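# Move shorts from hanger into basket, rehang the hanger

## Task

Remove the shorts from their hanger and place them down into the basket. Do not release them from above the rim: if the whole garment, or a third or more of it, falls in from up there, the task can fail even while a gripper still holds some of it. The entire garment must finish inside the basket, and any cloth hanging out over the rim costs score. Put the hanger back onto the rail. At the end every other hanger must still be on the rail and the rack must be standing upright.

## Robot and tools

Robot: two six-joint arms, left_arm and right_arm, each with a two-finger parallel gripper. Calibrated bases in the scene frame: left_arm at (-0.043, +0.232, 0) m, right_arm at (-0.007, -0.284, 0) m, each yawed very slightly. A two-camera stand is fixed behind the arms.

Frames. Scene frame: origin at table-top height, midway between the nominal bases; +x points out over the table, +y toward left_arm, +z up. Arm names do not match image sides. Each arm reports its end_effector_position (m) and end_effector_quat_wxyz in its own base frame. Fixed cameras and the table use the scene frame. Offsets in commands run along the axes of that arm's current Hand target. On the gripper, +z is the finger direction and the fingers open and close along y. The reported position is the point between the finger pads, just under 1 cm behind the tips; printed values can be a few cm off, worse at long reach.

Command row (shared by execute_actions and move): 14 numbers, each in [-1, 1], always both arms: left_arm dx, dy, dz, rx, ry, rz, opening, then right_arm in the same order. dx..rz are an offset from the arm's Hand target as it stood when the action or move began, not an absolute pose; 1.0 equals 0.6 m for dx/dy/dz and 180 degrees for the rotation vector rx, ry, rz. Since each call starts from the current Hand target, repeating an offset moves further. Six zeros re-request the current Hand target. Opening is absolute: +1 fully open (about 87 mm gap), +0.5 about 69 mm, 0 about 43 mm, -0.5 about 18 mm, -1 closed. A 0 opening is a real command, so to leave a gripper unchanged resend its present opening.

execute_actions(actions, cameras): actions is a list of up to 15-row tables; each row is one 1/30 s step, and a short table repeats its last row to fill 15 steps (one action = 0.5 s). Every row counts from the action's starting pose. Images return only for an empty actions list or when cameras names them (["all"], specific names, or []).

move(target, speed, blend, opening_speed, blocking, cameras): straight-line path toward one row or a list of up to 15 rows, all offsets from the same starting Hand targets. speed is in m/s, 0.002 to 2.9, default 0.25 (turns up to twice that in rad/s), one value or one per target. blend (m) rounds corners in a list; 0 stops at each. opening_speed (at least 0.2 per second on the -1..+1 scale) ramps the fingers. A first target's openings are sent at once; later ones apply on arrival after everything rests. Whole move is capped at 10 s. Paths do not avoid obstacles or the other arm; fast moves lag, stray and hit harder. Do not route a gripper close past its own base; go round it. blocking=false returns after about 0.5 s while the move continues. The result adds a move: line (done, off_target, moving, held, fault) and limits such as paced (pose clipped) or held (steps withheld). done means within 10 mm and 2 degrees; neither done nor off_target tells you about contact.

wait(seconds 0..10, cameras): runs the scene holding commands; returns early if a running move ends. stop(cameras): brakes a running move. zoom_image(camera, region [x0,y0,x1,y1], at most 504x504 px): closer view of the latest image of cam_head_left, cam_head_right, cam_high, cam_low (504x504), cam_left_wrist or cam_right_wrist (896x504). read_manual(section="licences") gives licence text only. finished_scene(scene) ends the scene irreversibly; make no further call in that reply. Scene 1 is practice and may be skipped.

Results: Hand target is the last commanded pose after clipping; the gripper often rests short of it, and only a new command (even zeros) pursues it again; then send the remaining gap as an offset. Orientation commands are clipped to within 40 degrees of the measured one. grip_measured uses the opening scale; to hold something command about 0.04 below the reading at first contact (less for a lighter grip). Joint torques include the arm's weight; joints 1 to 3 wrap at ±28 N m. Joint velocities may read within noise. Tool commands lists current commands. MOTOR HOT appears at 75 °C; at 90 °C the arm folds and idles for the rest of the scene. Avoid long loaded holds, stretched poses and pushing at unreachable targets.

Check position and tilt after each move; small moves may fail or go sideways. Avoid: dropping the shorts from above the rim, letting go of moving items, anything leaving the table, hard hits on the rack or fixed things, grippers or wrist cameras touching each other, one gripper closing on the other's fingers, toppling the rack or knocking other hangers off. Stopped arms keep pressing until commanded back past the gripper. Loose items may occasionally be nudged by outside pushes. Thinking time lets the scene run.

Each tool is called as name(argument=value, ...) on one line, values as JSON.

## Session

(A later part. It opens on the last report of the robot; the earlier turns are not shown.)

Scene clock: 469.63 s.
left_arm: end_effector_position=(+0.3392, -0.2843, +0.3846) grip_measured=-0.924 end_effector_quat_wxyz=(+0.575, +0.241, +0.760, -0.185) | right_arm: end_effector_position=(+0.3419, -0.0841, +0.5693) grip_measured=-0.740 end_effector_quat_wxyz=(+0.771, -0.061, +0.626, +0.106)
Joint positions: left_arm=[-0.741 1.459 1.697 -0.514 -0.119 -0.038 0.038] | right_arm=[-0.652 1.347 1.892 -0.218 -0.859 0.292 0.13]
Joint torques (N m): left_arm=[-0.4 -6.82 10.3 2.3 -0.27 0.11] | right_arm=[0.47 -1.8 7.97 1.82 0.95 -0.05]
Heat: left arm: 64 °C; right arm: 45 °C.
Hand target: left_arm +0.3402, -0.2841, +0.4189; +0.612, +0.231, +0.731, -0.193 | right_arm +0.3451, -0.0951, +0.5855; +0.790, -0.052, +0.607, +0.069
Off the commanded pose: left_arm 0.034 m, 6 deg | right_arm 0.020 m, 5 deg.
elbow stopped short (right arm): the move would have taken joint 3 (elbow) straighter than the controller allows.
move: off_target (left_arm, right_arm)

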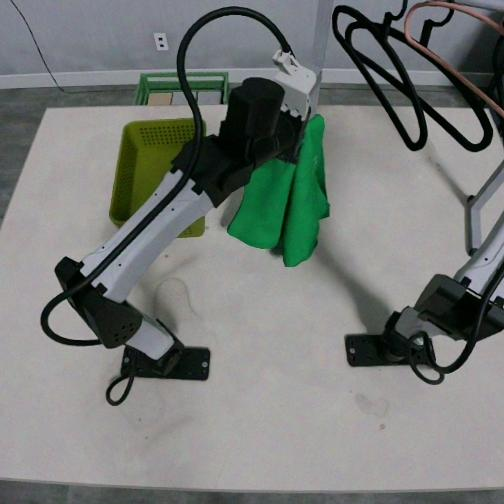

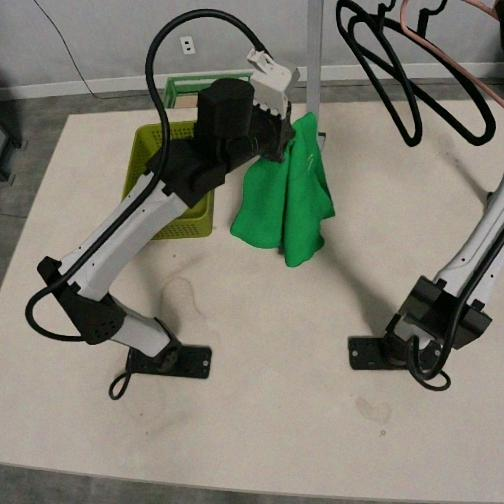

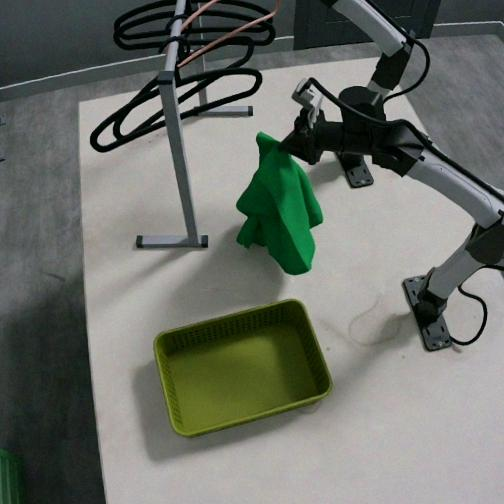

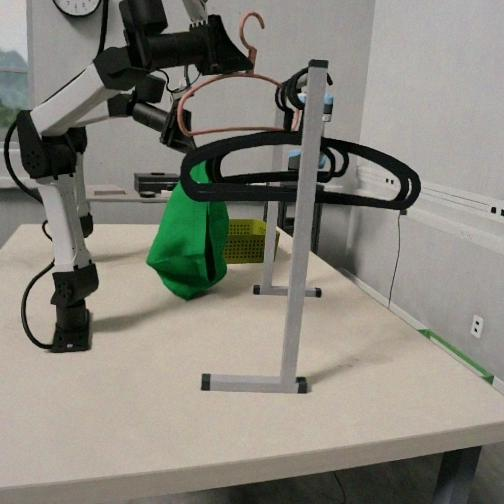

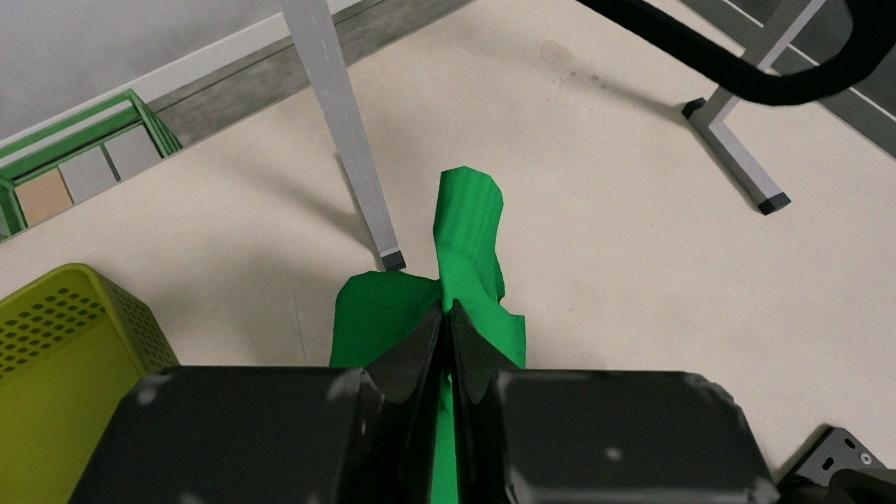

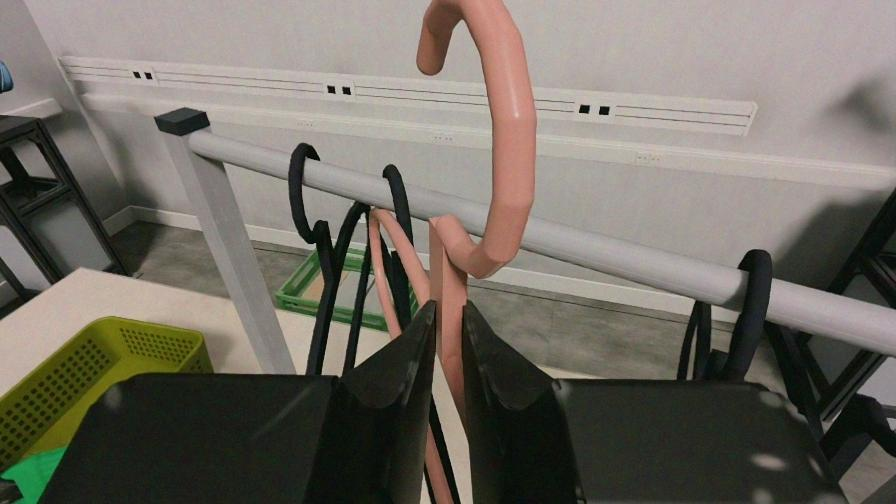

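move(target=[[-0.107,0.008,-0.066,0,0,0,-1,-0.054,-0.044,-0.0725,0.0966,0,-0.0259,-1],[-0.083,0.565,-0.21,-0.235,0,-0.042,-1,0.004,-0.047,0.078,0.0966,0,-0.0259,-1]], cameras=["all"], speed=0.2, blend=[0.02,0])

Scene clock: 484.73 s.
left_arm: end_effector_position=(+0.4403, +0.0599, +0.4721) grip_measured=-0.924 end_effector_quat_wxyz=(+0.620, -0.061, +0.781, +0.044) | right_arm: end_effector_position=(+0.3958, -0.1139, +0.5518) grip_measured=-0.768 end_effector_quat_wxyz=(+0.748, +0.058, +0.661, -0.032)
Joint positions: left_arm=[0.129 1.682 2.316 -0.864 -0.019 -0.012 0.038] | right_arm=[-0.401 1.47 2.063 -0.468 -0.267 0.078 0.116]
Joint torques (N m): left_arm=[0.42 -6.01 8.47 2.11 0 0.1] | right_arm=[0.81 -3.48 9.09 2.87 0.29 0.02]
Heat: left arm: 59 °C; right arm: 47 °C.
Hand target: left_arm +0.4400, +0.0598, +0.4903; +0.640, -0.053, +0.765, +0.045 | right_arm +0.3952, -0.1150, +0.5952; +0.791, +0.043, +0.608, -0.056
Off the commanded pose: left_arm 0.018 m, 3 deg | right_arm 0.044 m, 9 deg.
move: off_target (left_arm, right_arm)

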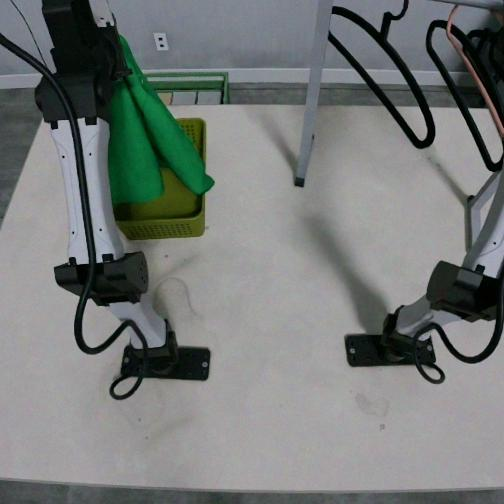

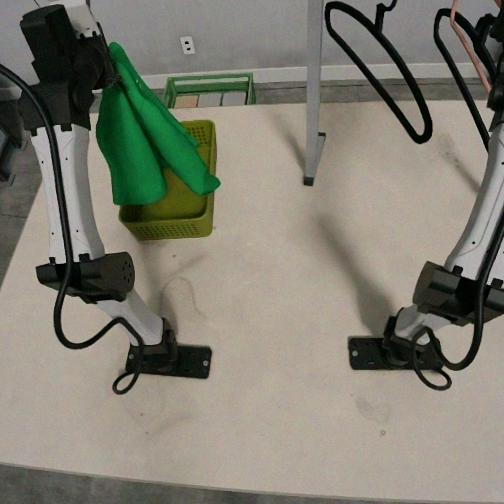

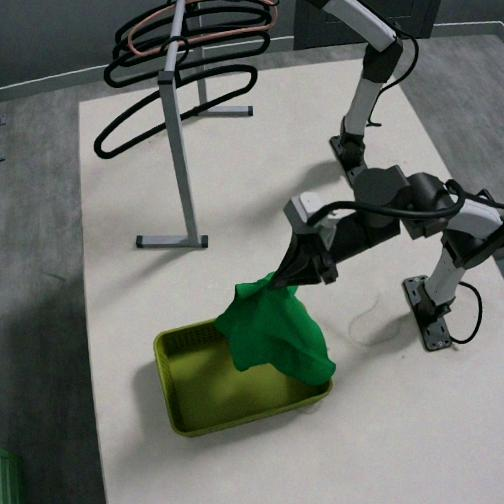

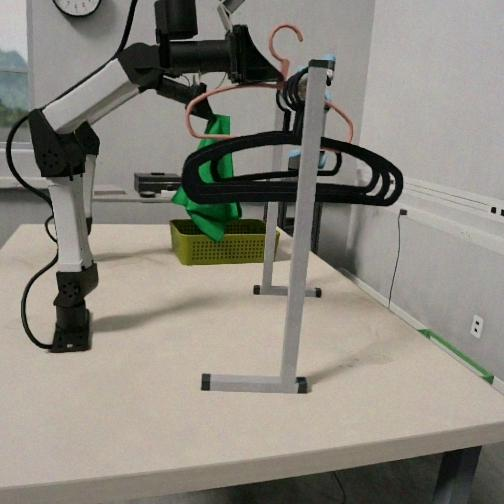

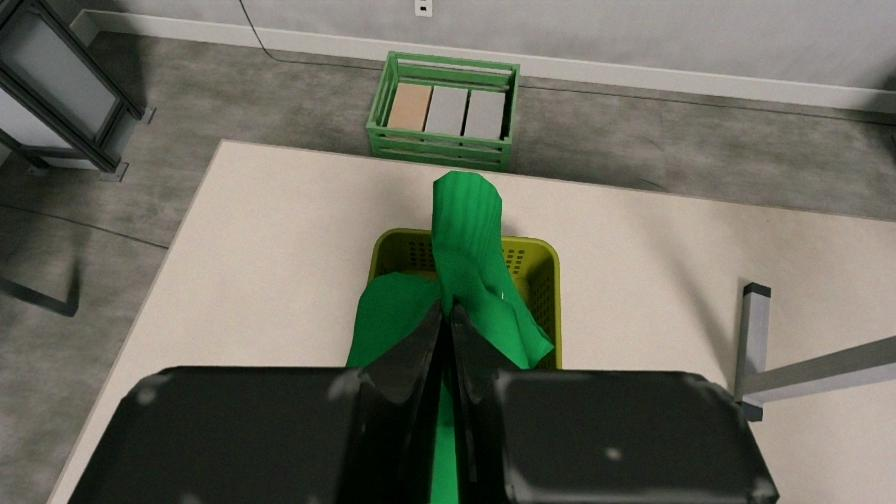

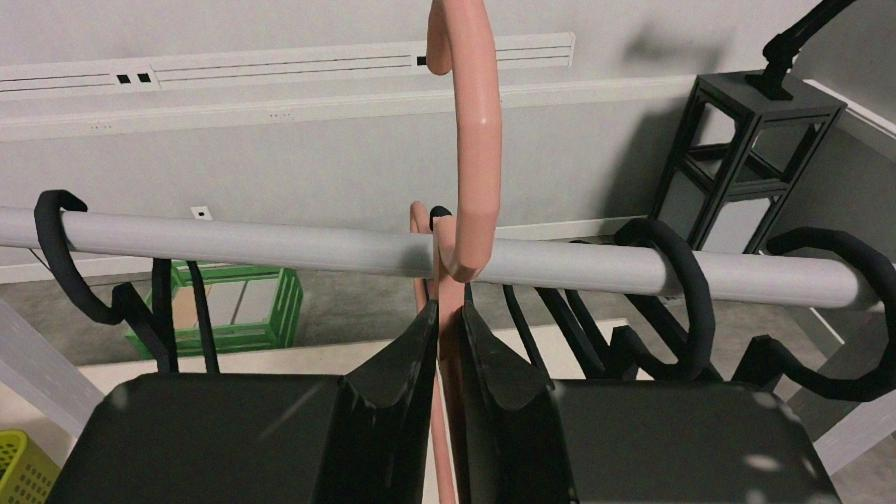

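move(target=[[-0.072,0.035,-0.025,0,0,0,-1,0.033,0,-0.2,0,0.028,0,-1],[-0.072,0.063,0.0,0,0,0,-1,-0.0065,0.012,-0.218,-0.150,0.028,0.04,-1],[-0.0655,0.063,0.083,0,0,0,-1,0.069,0.085,-0.097,-0.150,0.028,0.04,-1]], cameras=["all"], speed=0.2, blend=[0.02,0.02,0])

Scene clock: 501.33 s.
left_arm: end_effector_position=(+0.4894, +0.1077, +0.4962) grip_measured=-0.924 end_effector_quat_wxyz=(+0.657, -0.062, +0.750, +0.046) | right_arm: end_effector_position=(+0.3568, -0.0586, +0.5352) grip_measured=-0.773 end_effector_quat_wxyz=(+0.749, -0.100, +0.638, +0.147)
Joint positions: left_arm=[0.251 2.024 2.84 -0.948 0.097 0 0.038] | right_arm=[-0.574 1.325 1.759 -0.161 -0.905 0.254 0.114]
Joint torques (N m): left_arm=[-0.29 -8.43 6.93 2.39 -0.04 0.06] | right_arm=[0.9 -2.65 7.43 1.54 0.32 0.03]
Heat: left arm: 55 °C; right arm: 51 °C.
Hand target: left_arm +0.4902, +0.1049, +0.5202; +0.640, -0.053, +0.765, +0.045 | right_arm +0.3573, -0.0580, +0.5403; +0.754, -0.103, +0.634, +0.139
Off the commanded pose: left_arm 0.024 m, 3 deg | right_arm 0.005 m, 1 deg.
elbow stopped short (left arm): the move would have taken joint 3 (elbow) straighter than the controller allows.
move: off_target (left_arm)

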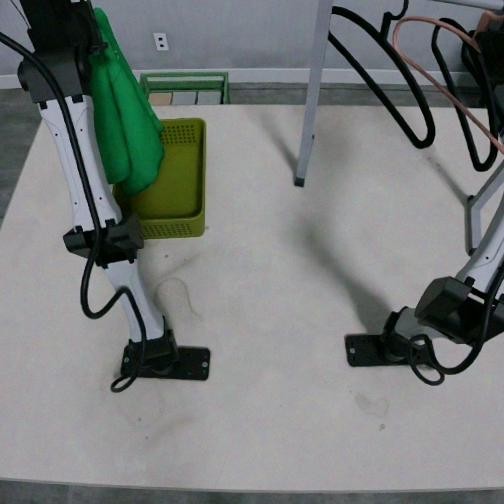

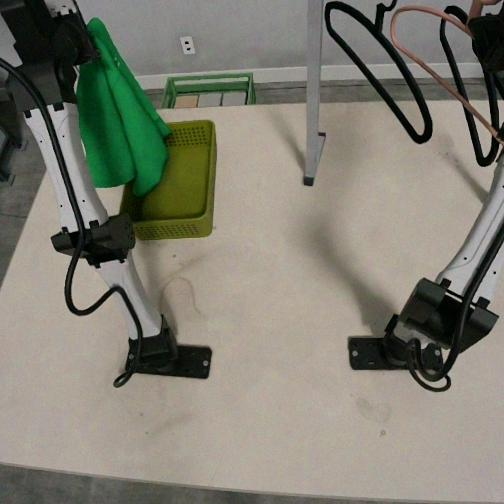

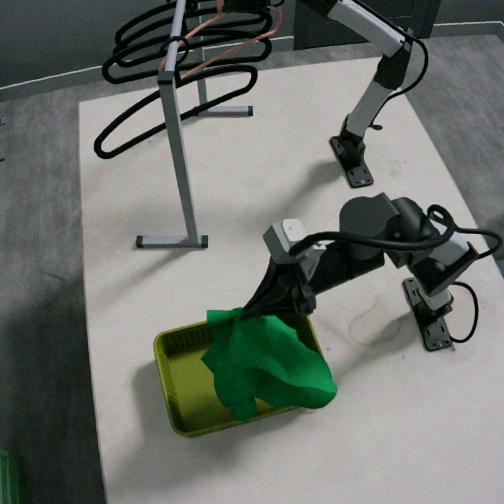

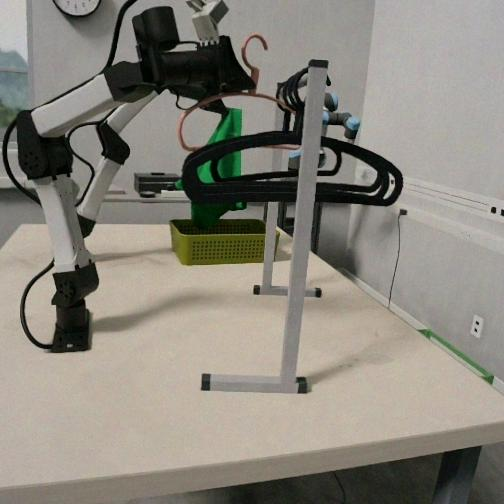

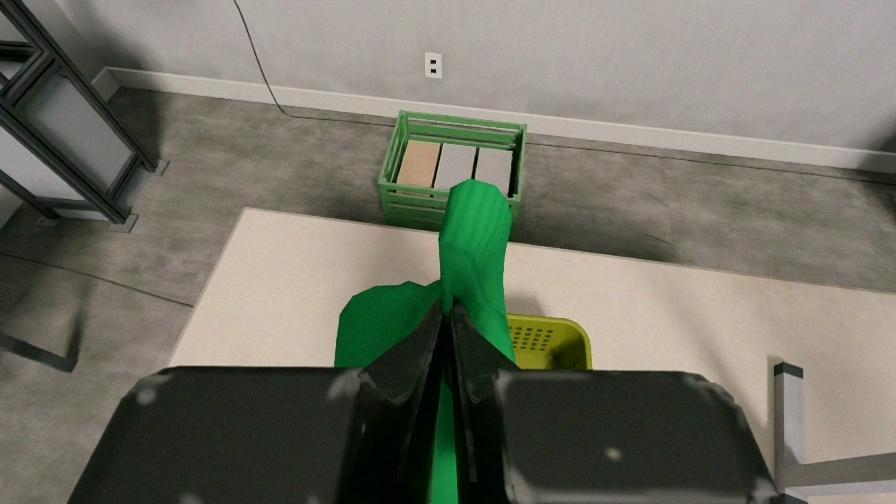

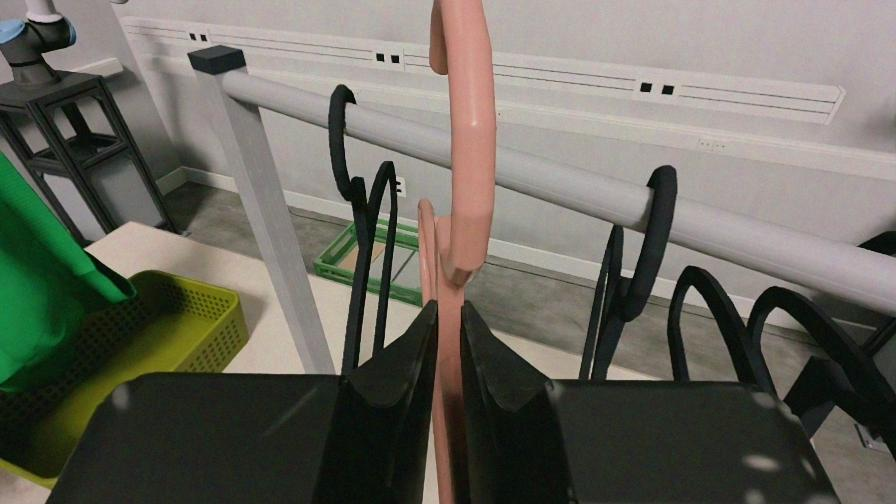

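move(target=[[0.104,-0.034,0.082,0,0,0,-1,0.029,0,0.164,0,0,0,-1],[0.317,-0.034,0.12,0,0.122,0,-1,0.029,0,0.164,0,0,0,-1]], cameras=["all"], speed=0.15, blend=[0.02,0])

Scene clock: 519.43 s.
left_arm: end_effector_position=(+0.5286, +0.0887, +0.3295) grip_measured=-0.924 end_effector_quat_wxyz=(+0.492, -0.064, +0.868, +0.025) | right_arm: end_effector_position=(+0.4401, -0.0160, +0.5380) grip_measured=-0.776 end_effector_quat_wxyz=(+0.746, -0.113, +0.637, +0.160)
Joint positions: left_arm=[0.181 2.023 2.384 -0.901 0.048 0.007 0.038] | right_arm=[-0.302 1.562 1.997 -0.224 -0.678 0.168 0.112]
Joint torques (N m): left_arm=[-0.28 -9.29 5.5 1.76 -0.23 0.12] | right_arm=[0.77 -2.96 7.97 1.81 0.66 -0.05]
Heat: left arm: 53 °C; right arm: 49 °C.
Hand target: left_arm +0.5302, +0.0899, +0.3204; +0.483, -0.061, +0.873, +0.034 | right_arm +0.4512, -0.0241, +0.5406; +0.754, -0.103, +0.634, +0.139
Off the commanded pose: left_arm 0.009 m, 2 deg | right_arm 0.014 m, 3 deg.
move: off_target (right_arm)

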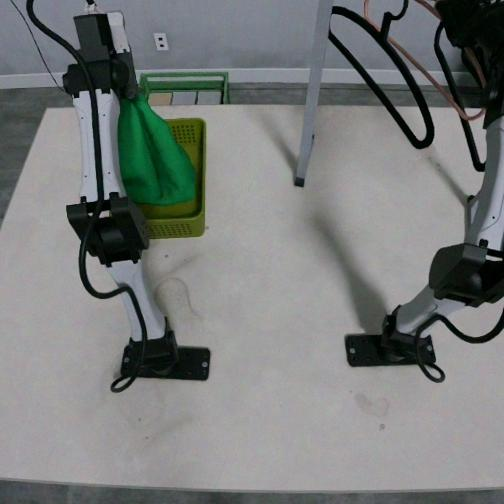

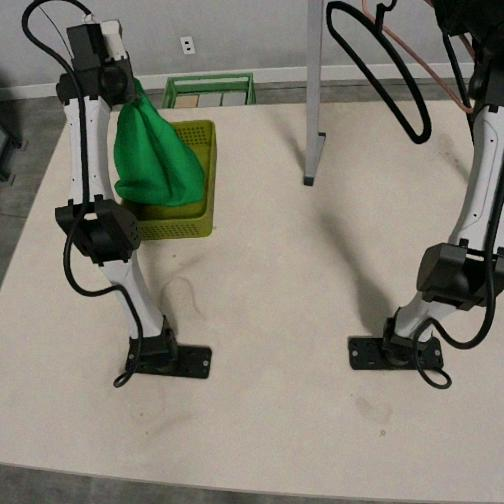

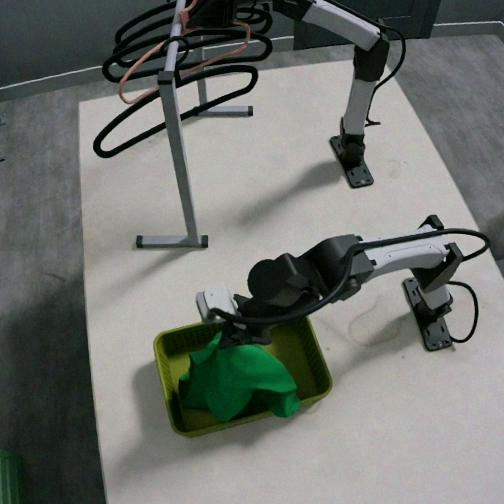

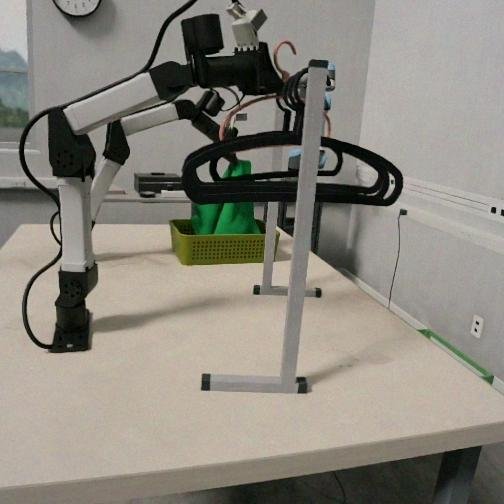

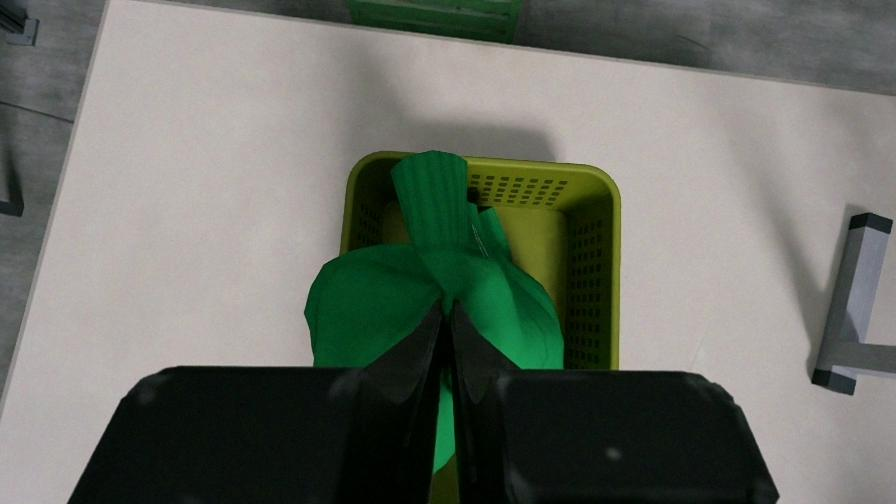

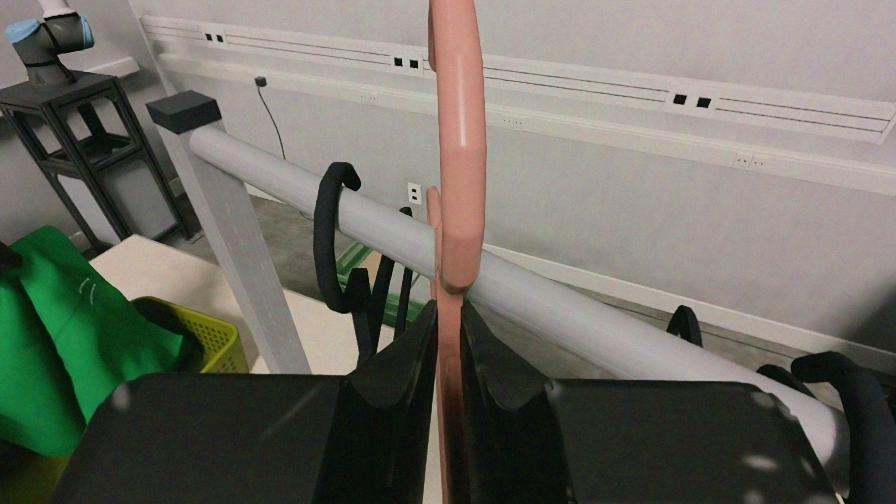

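zoom_image(camera="cam_low", region=[180, 20, 360, 180])

Scaled by 2.800 from the camera's 504x504 image, which has a finer 720x720 frame.

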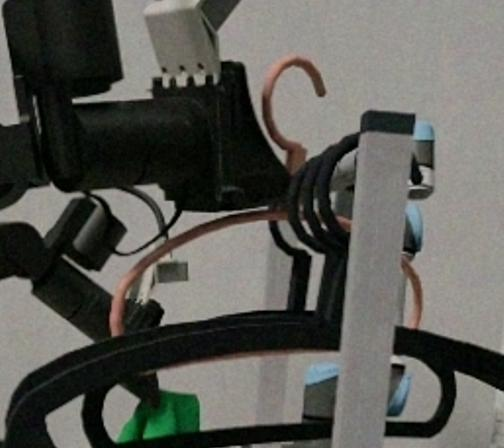

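move(target=[[0.03,-0.04,0.02,0,0,0,-1,-0.0135,0.009,-0.077,0,0,0,-1],[0.13,-0.0495,0.075,0,0.04,0,-1,0.077,0.009,-0.093,0,0,0,-1],[0.23,-0.0495,0.1355,0,0.07,0,-1,0.092,0.014,0.003,0,0,0,-1]], cameras=["all"], speed=0.12)

Scene clock: 551.20 s.
left_arm: end_effector_position=(+0.5303, +0.0610, +0.1727) grip_measured=-0.924 end_effector_quat_wxyz=(+0.395, -0.057, +0.917, +0.025) | right_arm: end_effector_position=(+0.4583, -0.0115, +0.4730) grip_measured=-0.776 end_effector_quat_wxyz=(+0.742, -0.097, +0.646, +0.149)
Joint positions: left_arm=[0.112 2 1.843 -0.601 -0.011 -0.009 0.038] | right_arm=[-0.252 1.475 1.64 0.012 -0.592 0.148 0.112]
Joint torques (N m): left_arm=[-0.32 -9.5 5.96 1.65 -0.22 -0.17] | right_arm=[0.7 -4.66 9.73 1.87 0.24 0.03]
Heat: left arm: 54 °C; right arm: 50 °C.
Hand target: left_arm +0.5299, +0.0600, +0.1601; +0.384, -0.064, +0.921, +0.027 | right_arm +0.4588, -0.0113, +0.4868; +0.754, -0.103, +0.634, +0.139
Off the commanded pose: left_arm 0.012 m, 1 deg | right_arm 0.014 m, 2 deg.
move: off_target (left_arm, right_arm)

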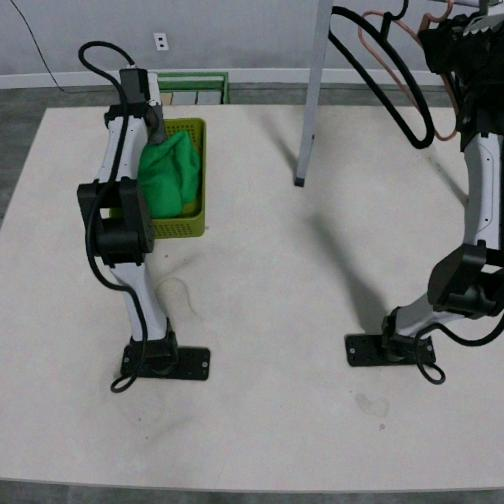

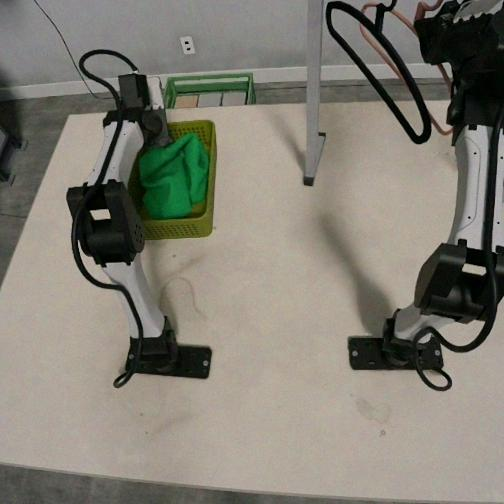

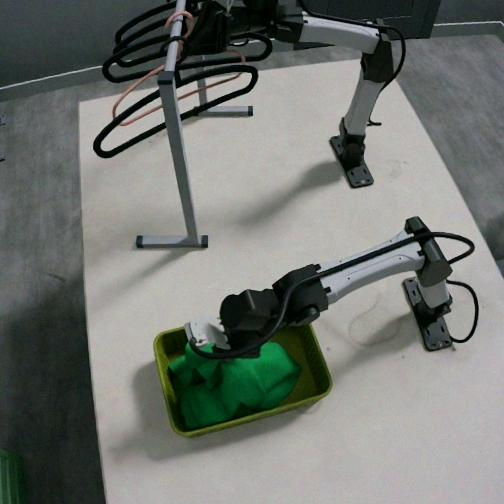

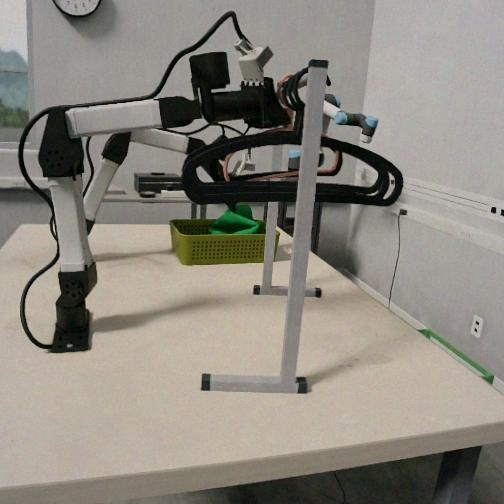

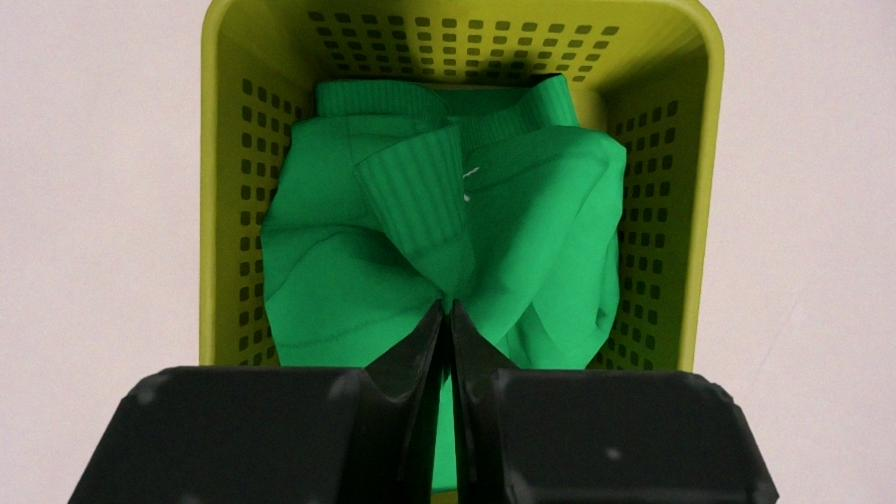

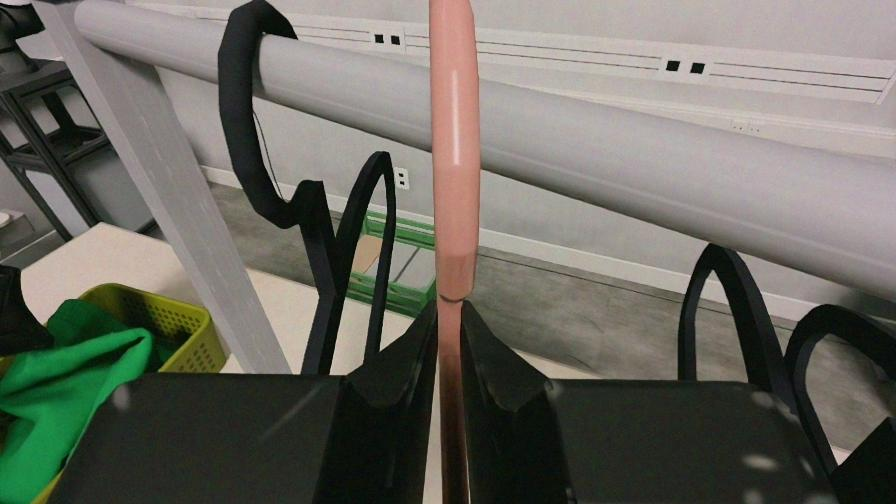

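move(target=[[0.07,0,0.08,0,0,0,-1,0.022,0,-0.003,0,0,0,-1],[0.07,0,0.08,0,0,0,-0.5,0.022,0,-0.003,0,0,0,-0.3]], cameras=["cam_left_wrist","cam_right_wrist","cam_low","cam_high"], speed=0.12, opening_speed=0.8)

Scene clock: 558.53 s.
left_arm: end_effector_position=(+0.5367, +0.0617, +0.1080) grip_measured=-0.500 end_effector_quat_wxyz=(+0.394, -0.058, +0.917, +0.025) | right_arm: end_effector_position=(+0.4621, -0.0132, +0.4670) grip_measured=-0.300 end_effector_quat_wxyz=(+0.746, -0.098, +0.642, +0.145)
Joint positions: left_arm=[0.112 2.037 1.641 -0.363 -0.011 -0.009 0.25] | right_arm=[-0.252 1.475 1.601 0.063 -0.588 0.146 0.35]
Joint torques (N m): left_arm=[-0.28 -9.91 6.05 1.62 -0.21 -0.17] | right_arm=[0.9 -6.17 6.78 1.87 0.22 0.03]
Heat: left arm: 55 °C; right arm: 50 °C.
Hand target: left_arm +0.5345, +0.0606, +0.0965; +0.384, -0.064, +0.921, +0.027 | right_arm +0.4592, -0.0109, +0.4734; +0.754, -0.103, +0.634, +0.139
Off the commanded pose: left_arm 0.012 m, 1 deg | right_arm 0.007 m, 2 deg.
move: off_target (left_arm); target 2's new opening was sent with right_arm's hand 0.011 m and 3 deg from that target
Images, in order (width x height): cam_high 504x504, cam_low 504x504, cam_left_wrist 896x504, cam_right_wrist 896x504.

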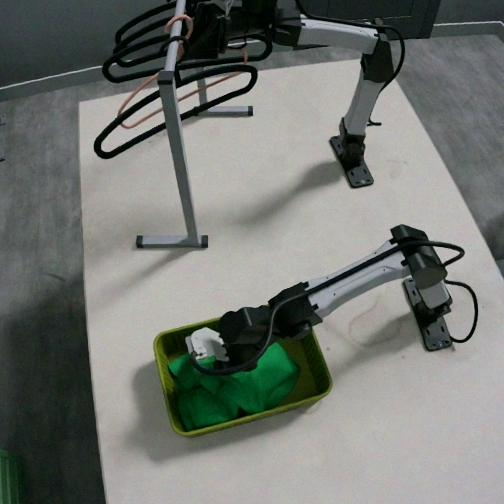

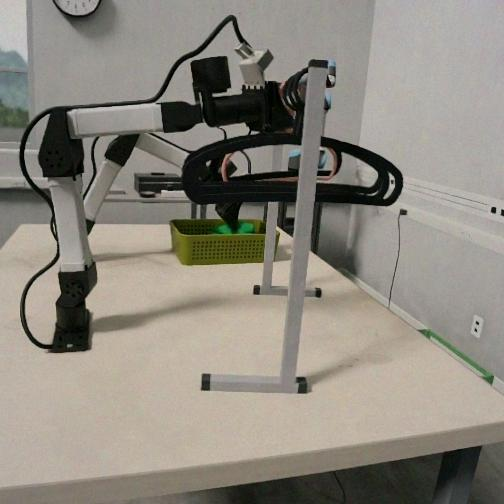

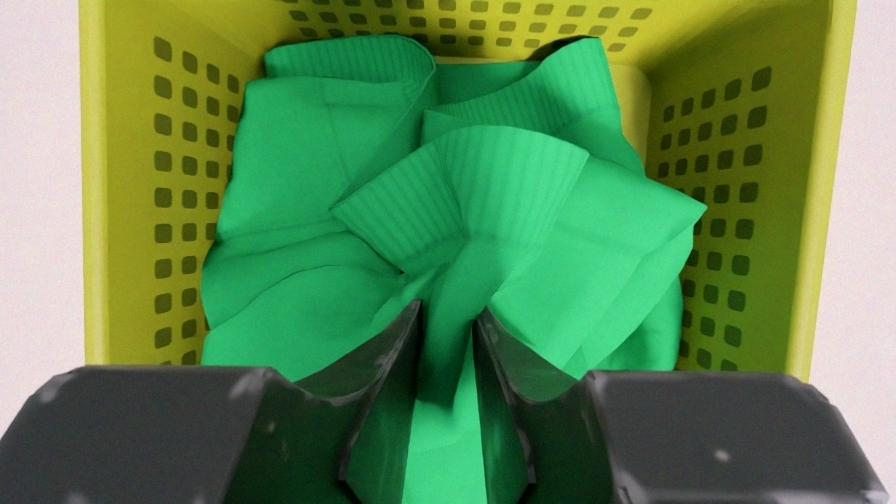

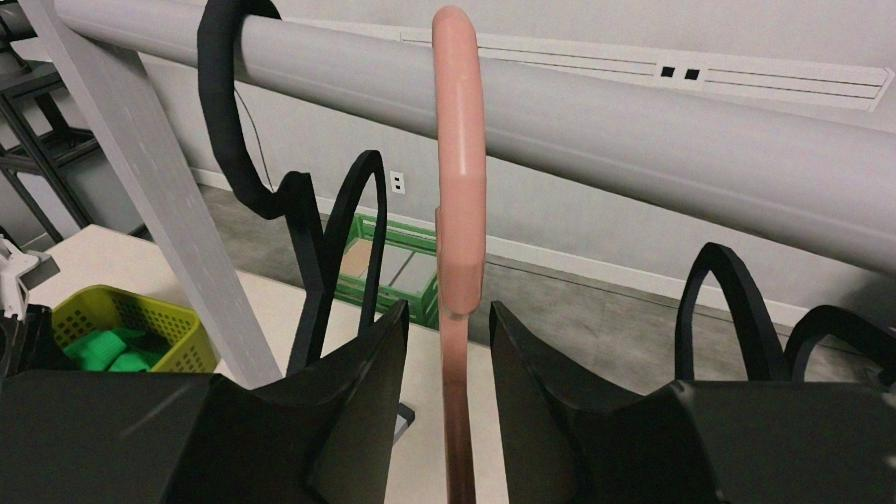

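move(target=[[0,0,0,0,0,0,0.1,0,0,0,0,0,0,0.1],[0,0,-0.13,0,0,0,0.1,-0.02,0,-0.12,0,0,0,0.1],[0,0,-0.33,0,0,0,0.1,-0.06,0,-0.25,0,0,0,0.1]], cameras=["all"], speed=[0.1,0.1,0.2], blend=[0,0.02,0], opening_speed=1)

Scene clock: 567.63 s.
left_arm: end_effector_position=(+0.3972, +0.0415, +0.2291) grip_measured=+0.100 end_effector_quat_wxyz=(+0.382, -0.058, +0.922, +0.023) | right_arm: end_effector_position=(+0.3171, -0.0647, +0.4819) grip_measured=+0.100 end_effector_quat_wxyz=(+0.753, -0.099, +0.636, +0.137)
Joint positions: left_arm=[0.098 1.522 1.513 -0.778 -0.018 -0.019 0.55] | right_arm=[-0.703 1.104 1.357 0.077 -1.013 0.309 0.55]
Joint torques (N m): left_arm=[-0.43 -6.98 8.5 1.37 -0.25 -0.18] | right_arm=[-0.43 -2.24 5.83 1.59 0.09 0.2]
Heat: left arm: 57 °C; right arm: 51 °C.
Hand target: left_arm +0.3950, +0.0411, +0.2358; +0.384, -0.064, +0.921, +0.027 | right_arm +0.3144, -0.0633, +0.4824; +0.754, -0.103, +0.634, +0.139
Off the commanded pose: left_arm 0.007 m, 1 deg | right_arm 0.003 m, 1 deg.
move: done

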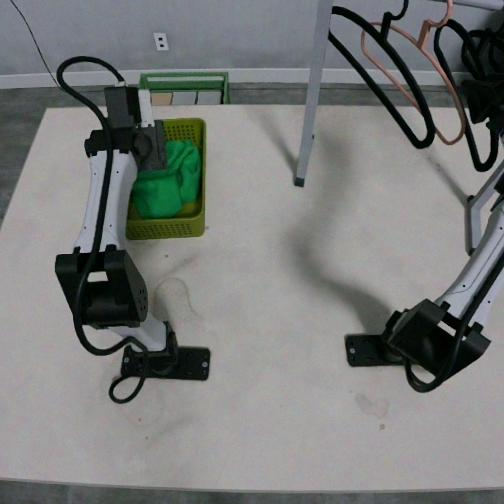

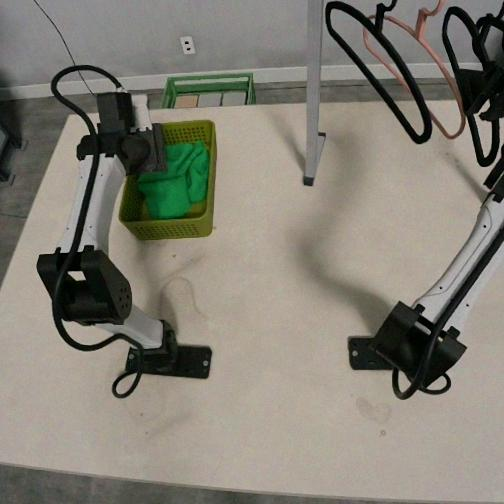

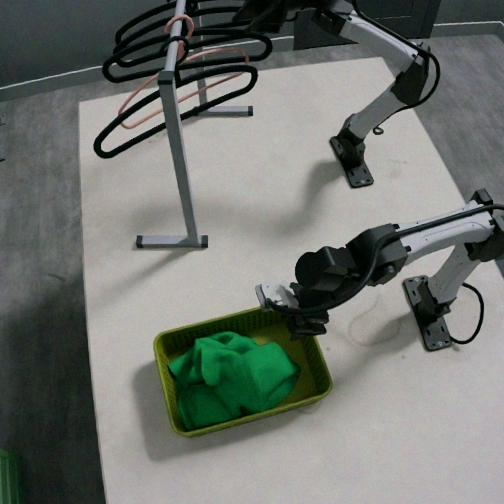

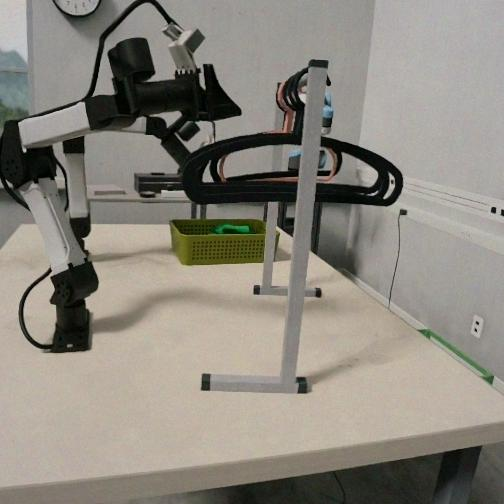

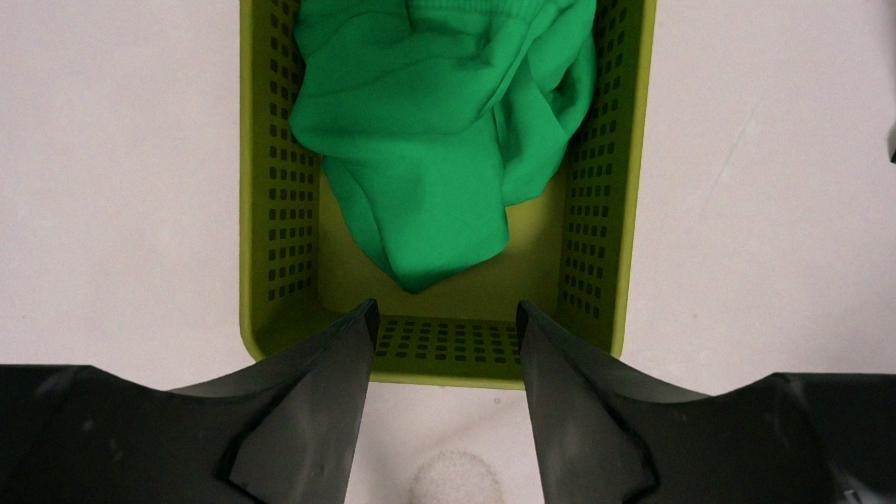

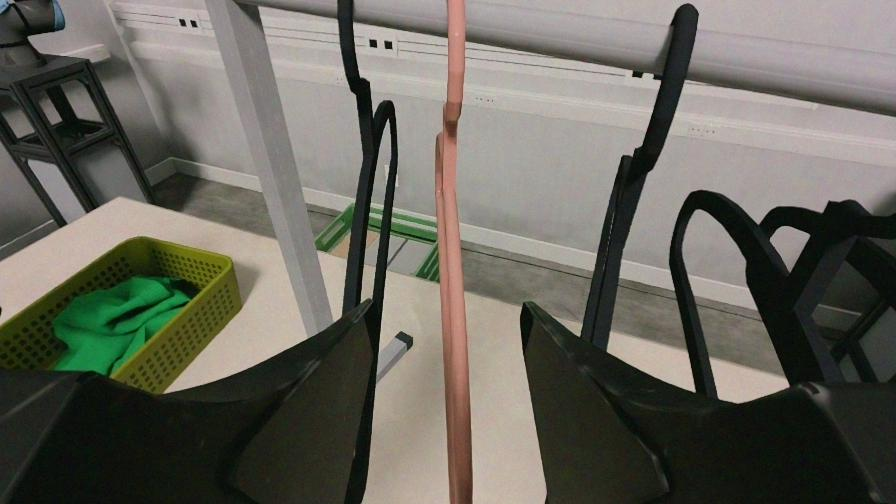

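finished_scene(scene=2)

The scene is finished: the task was done.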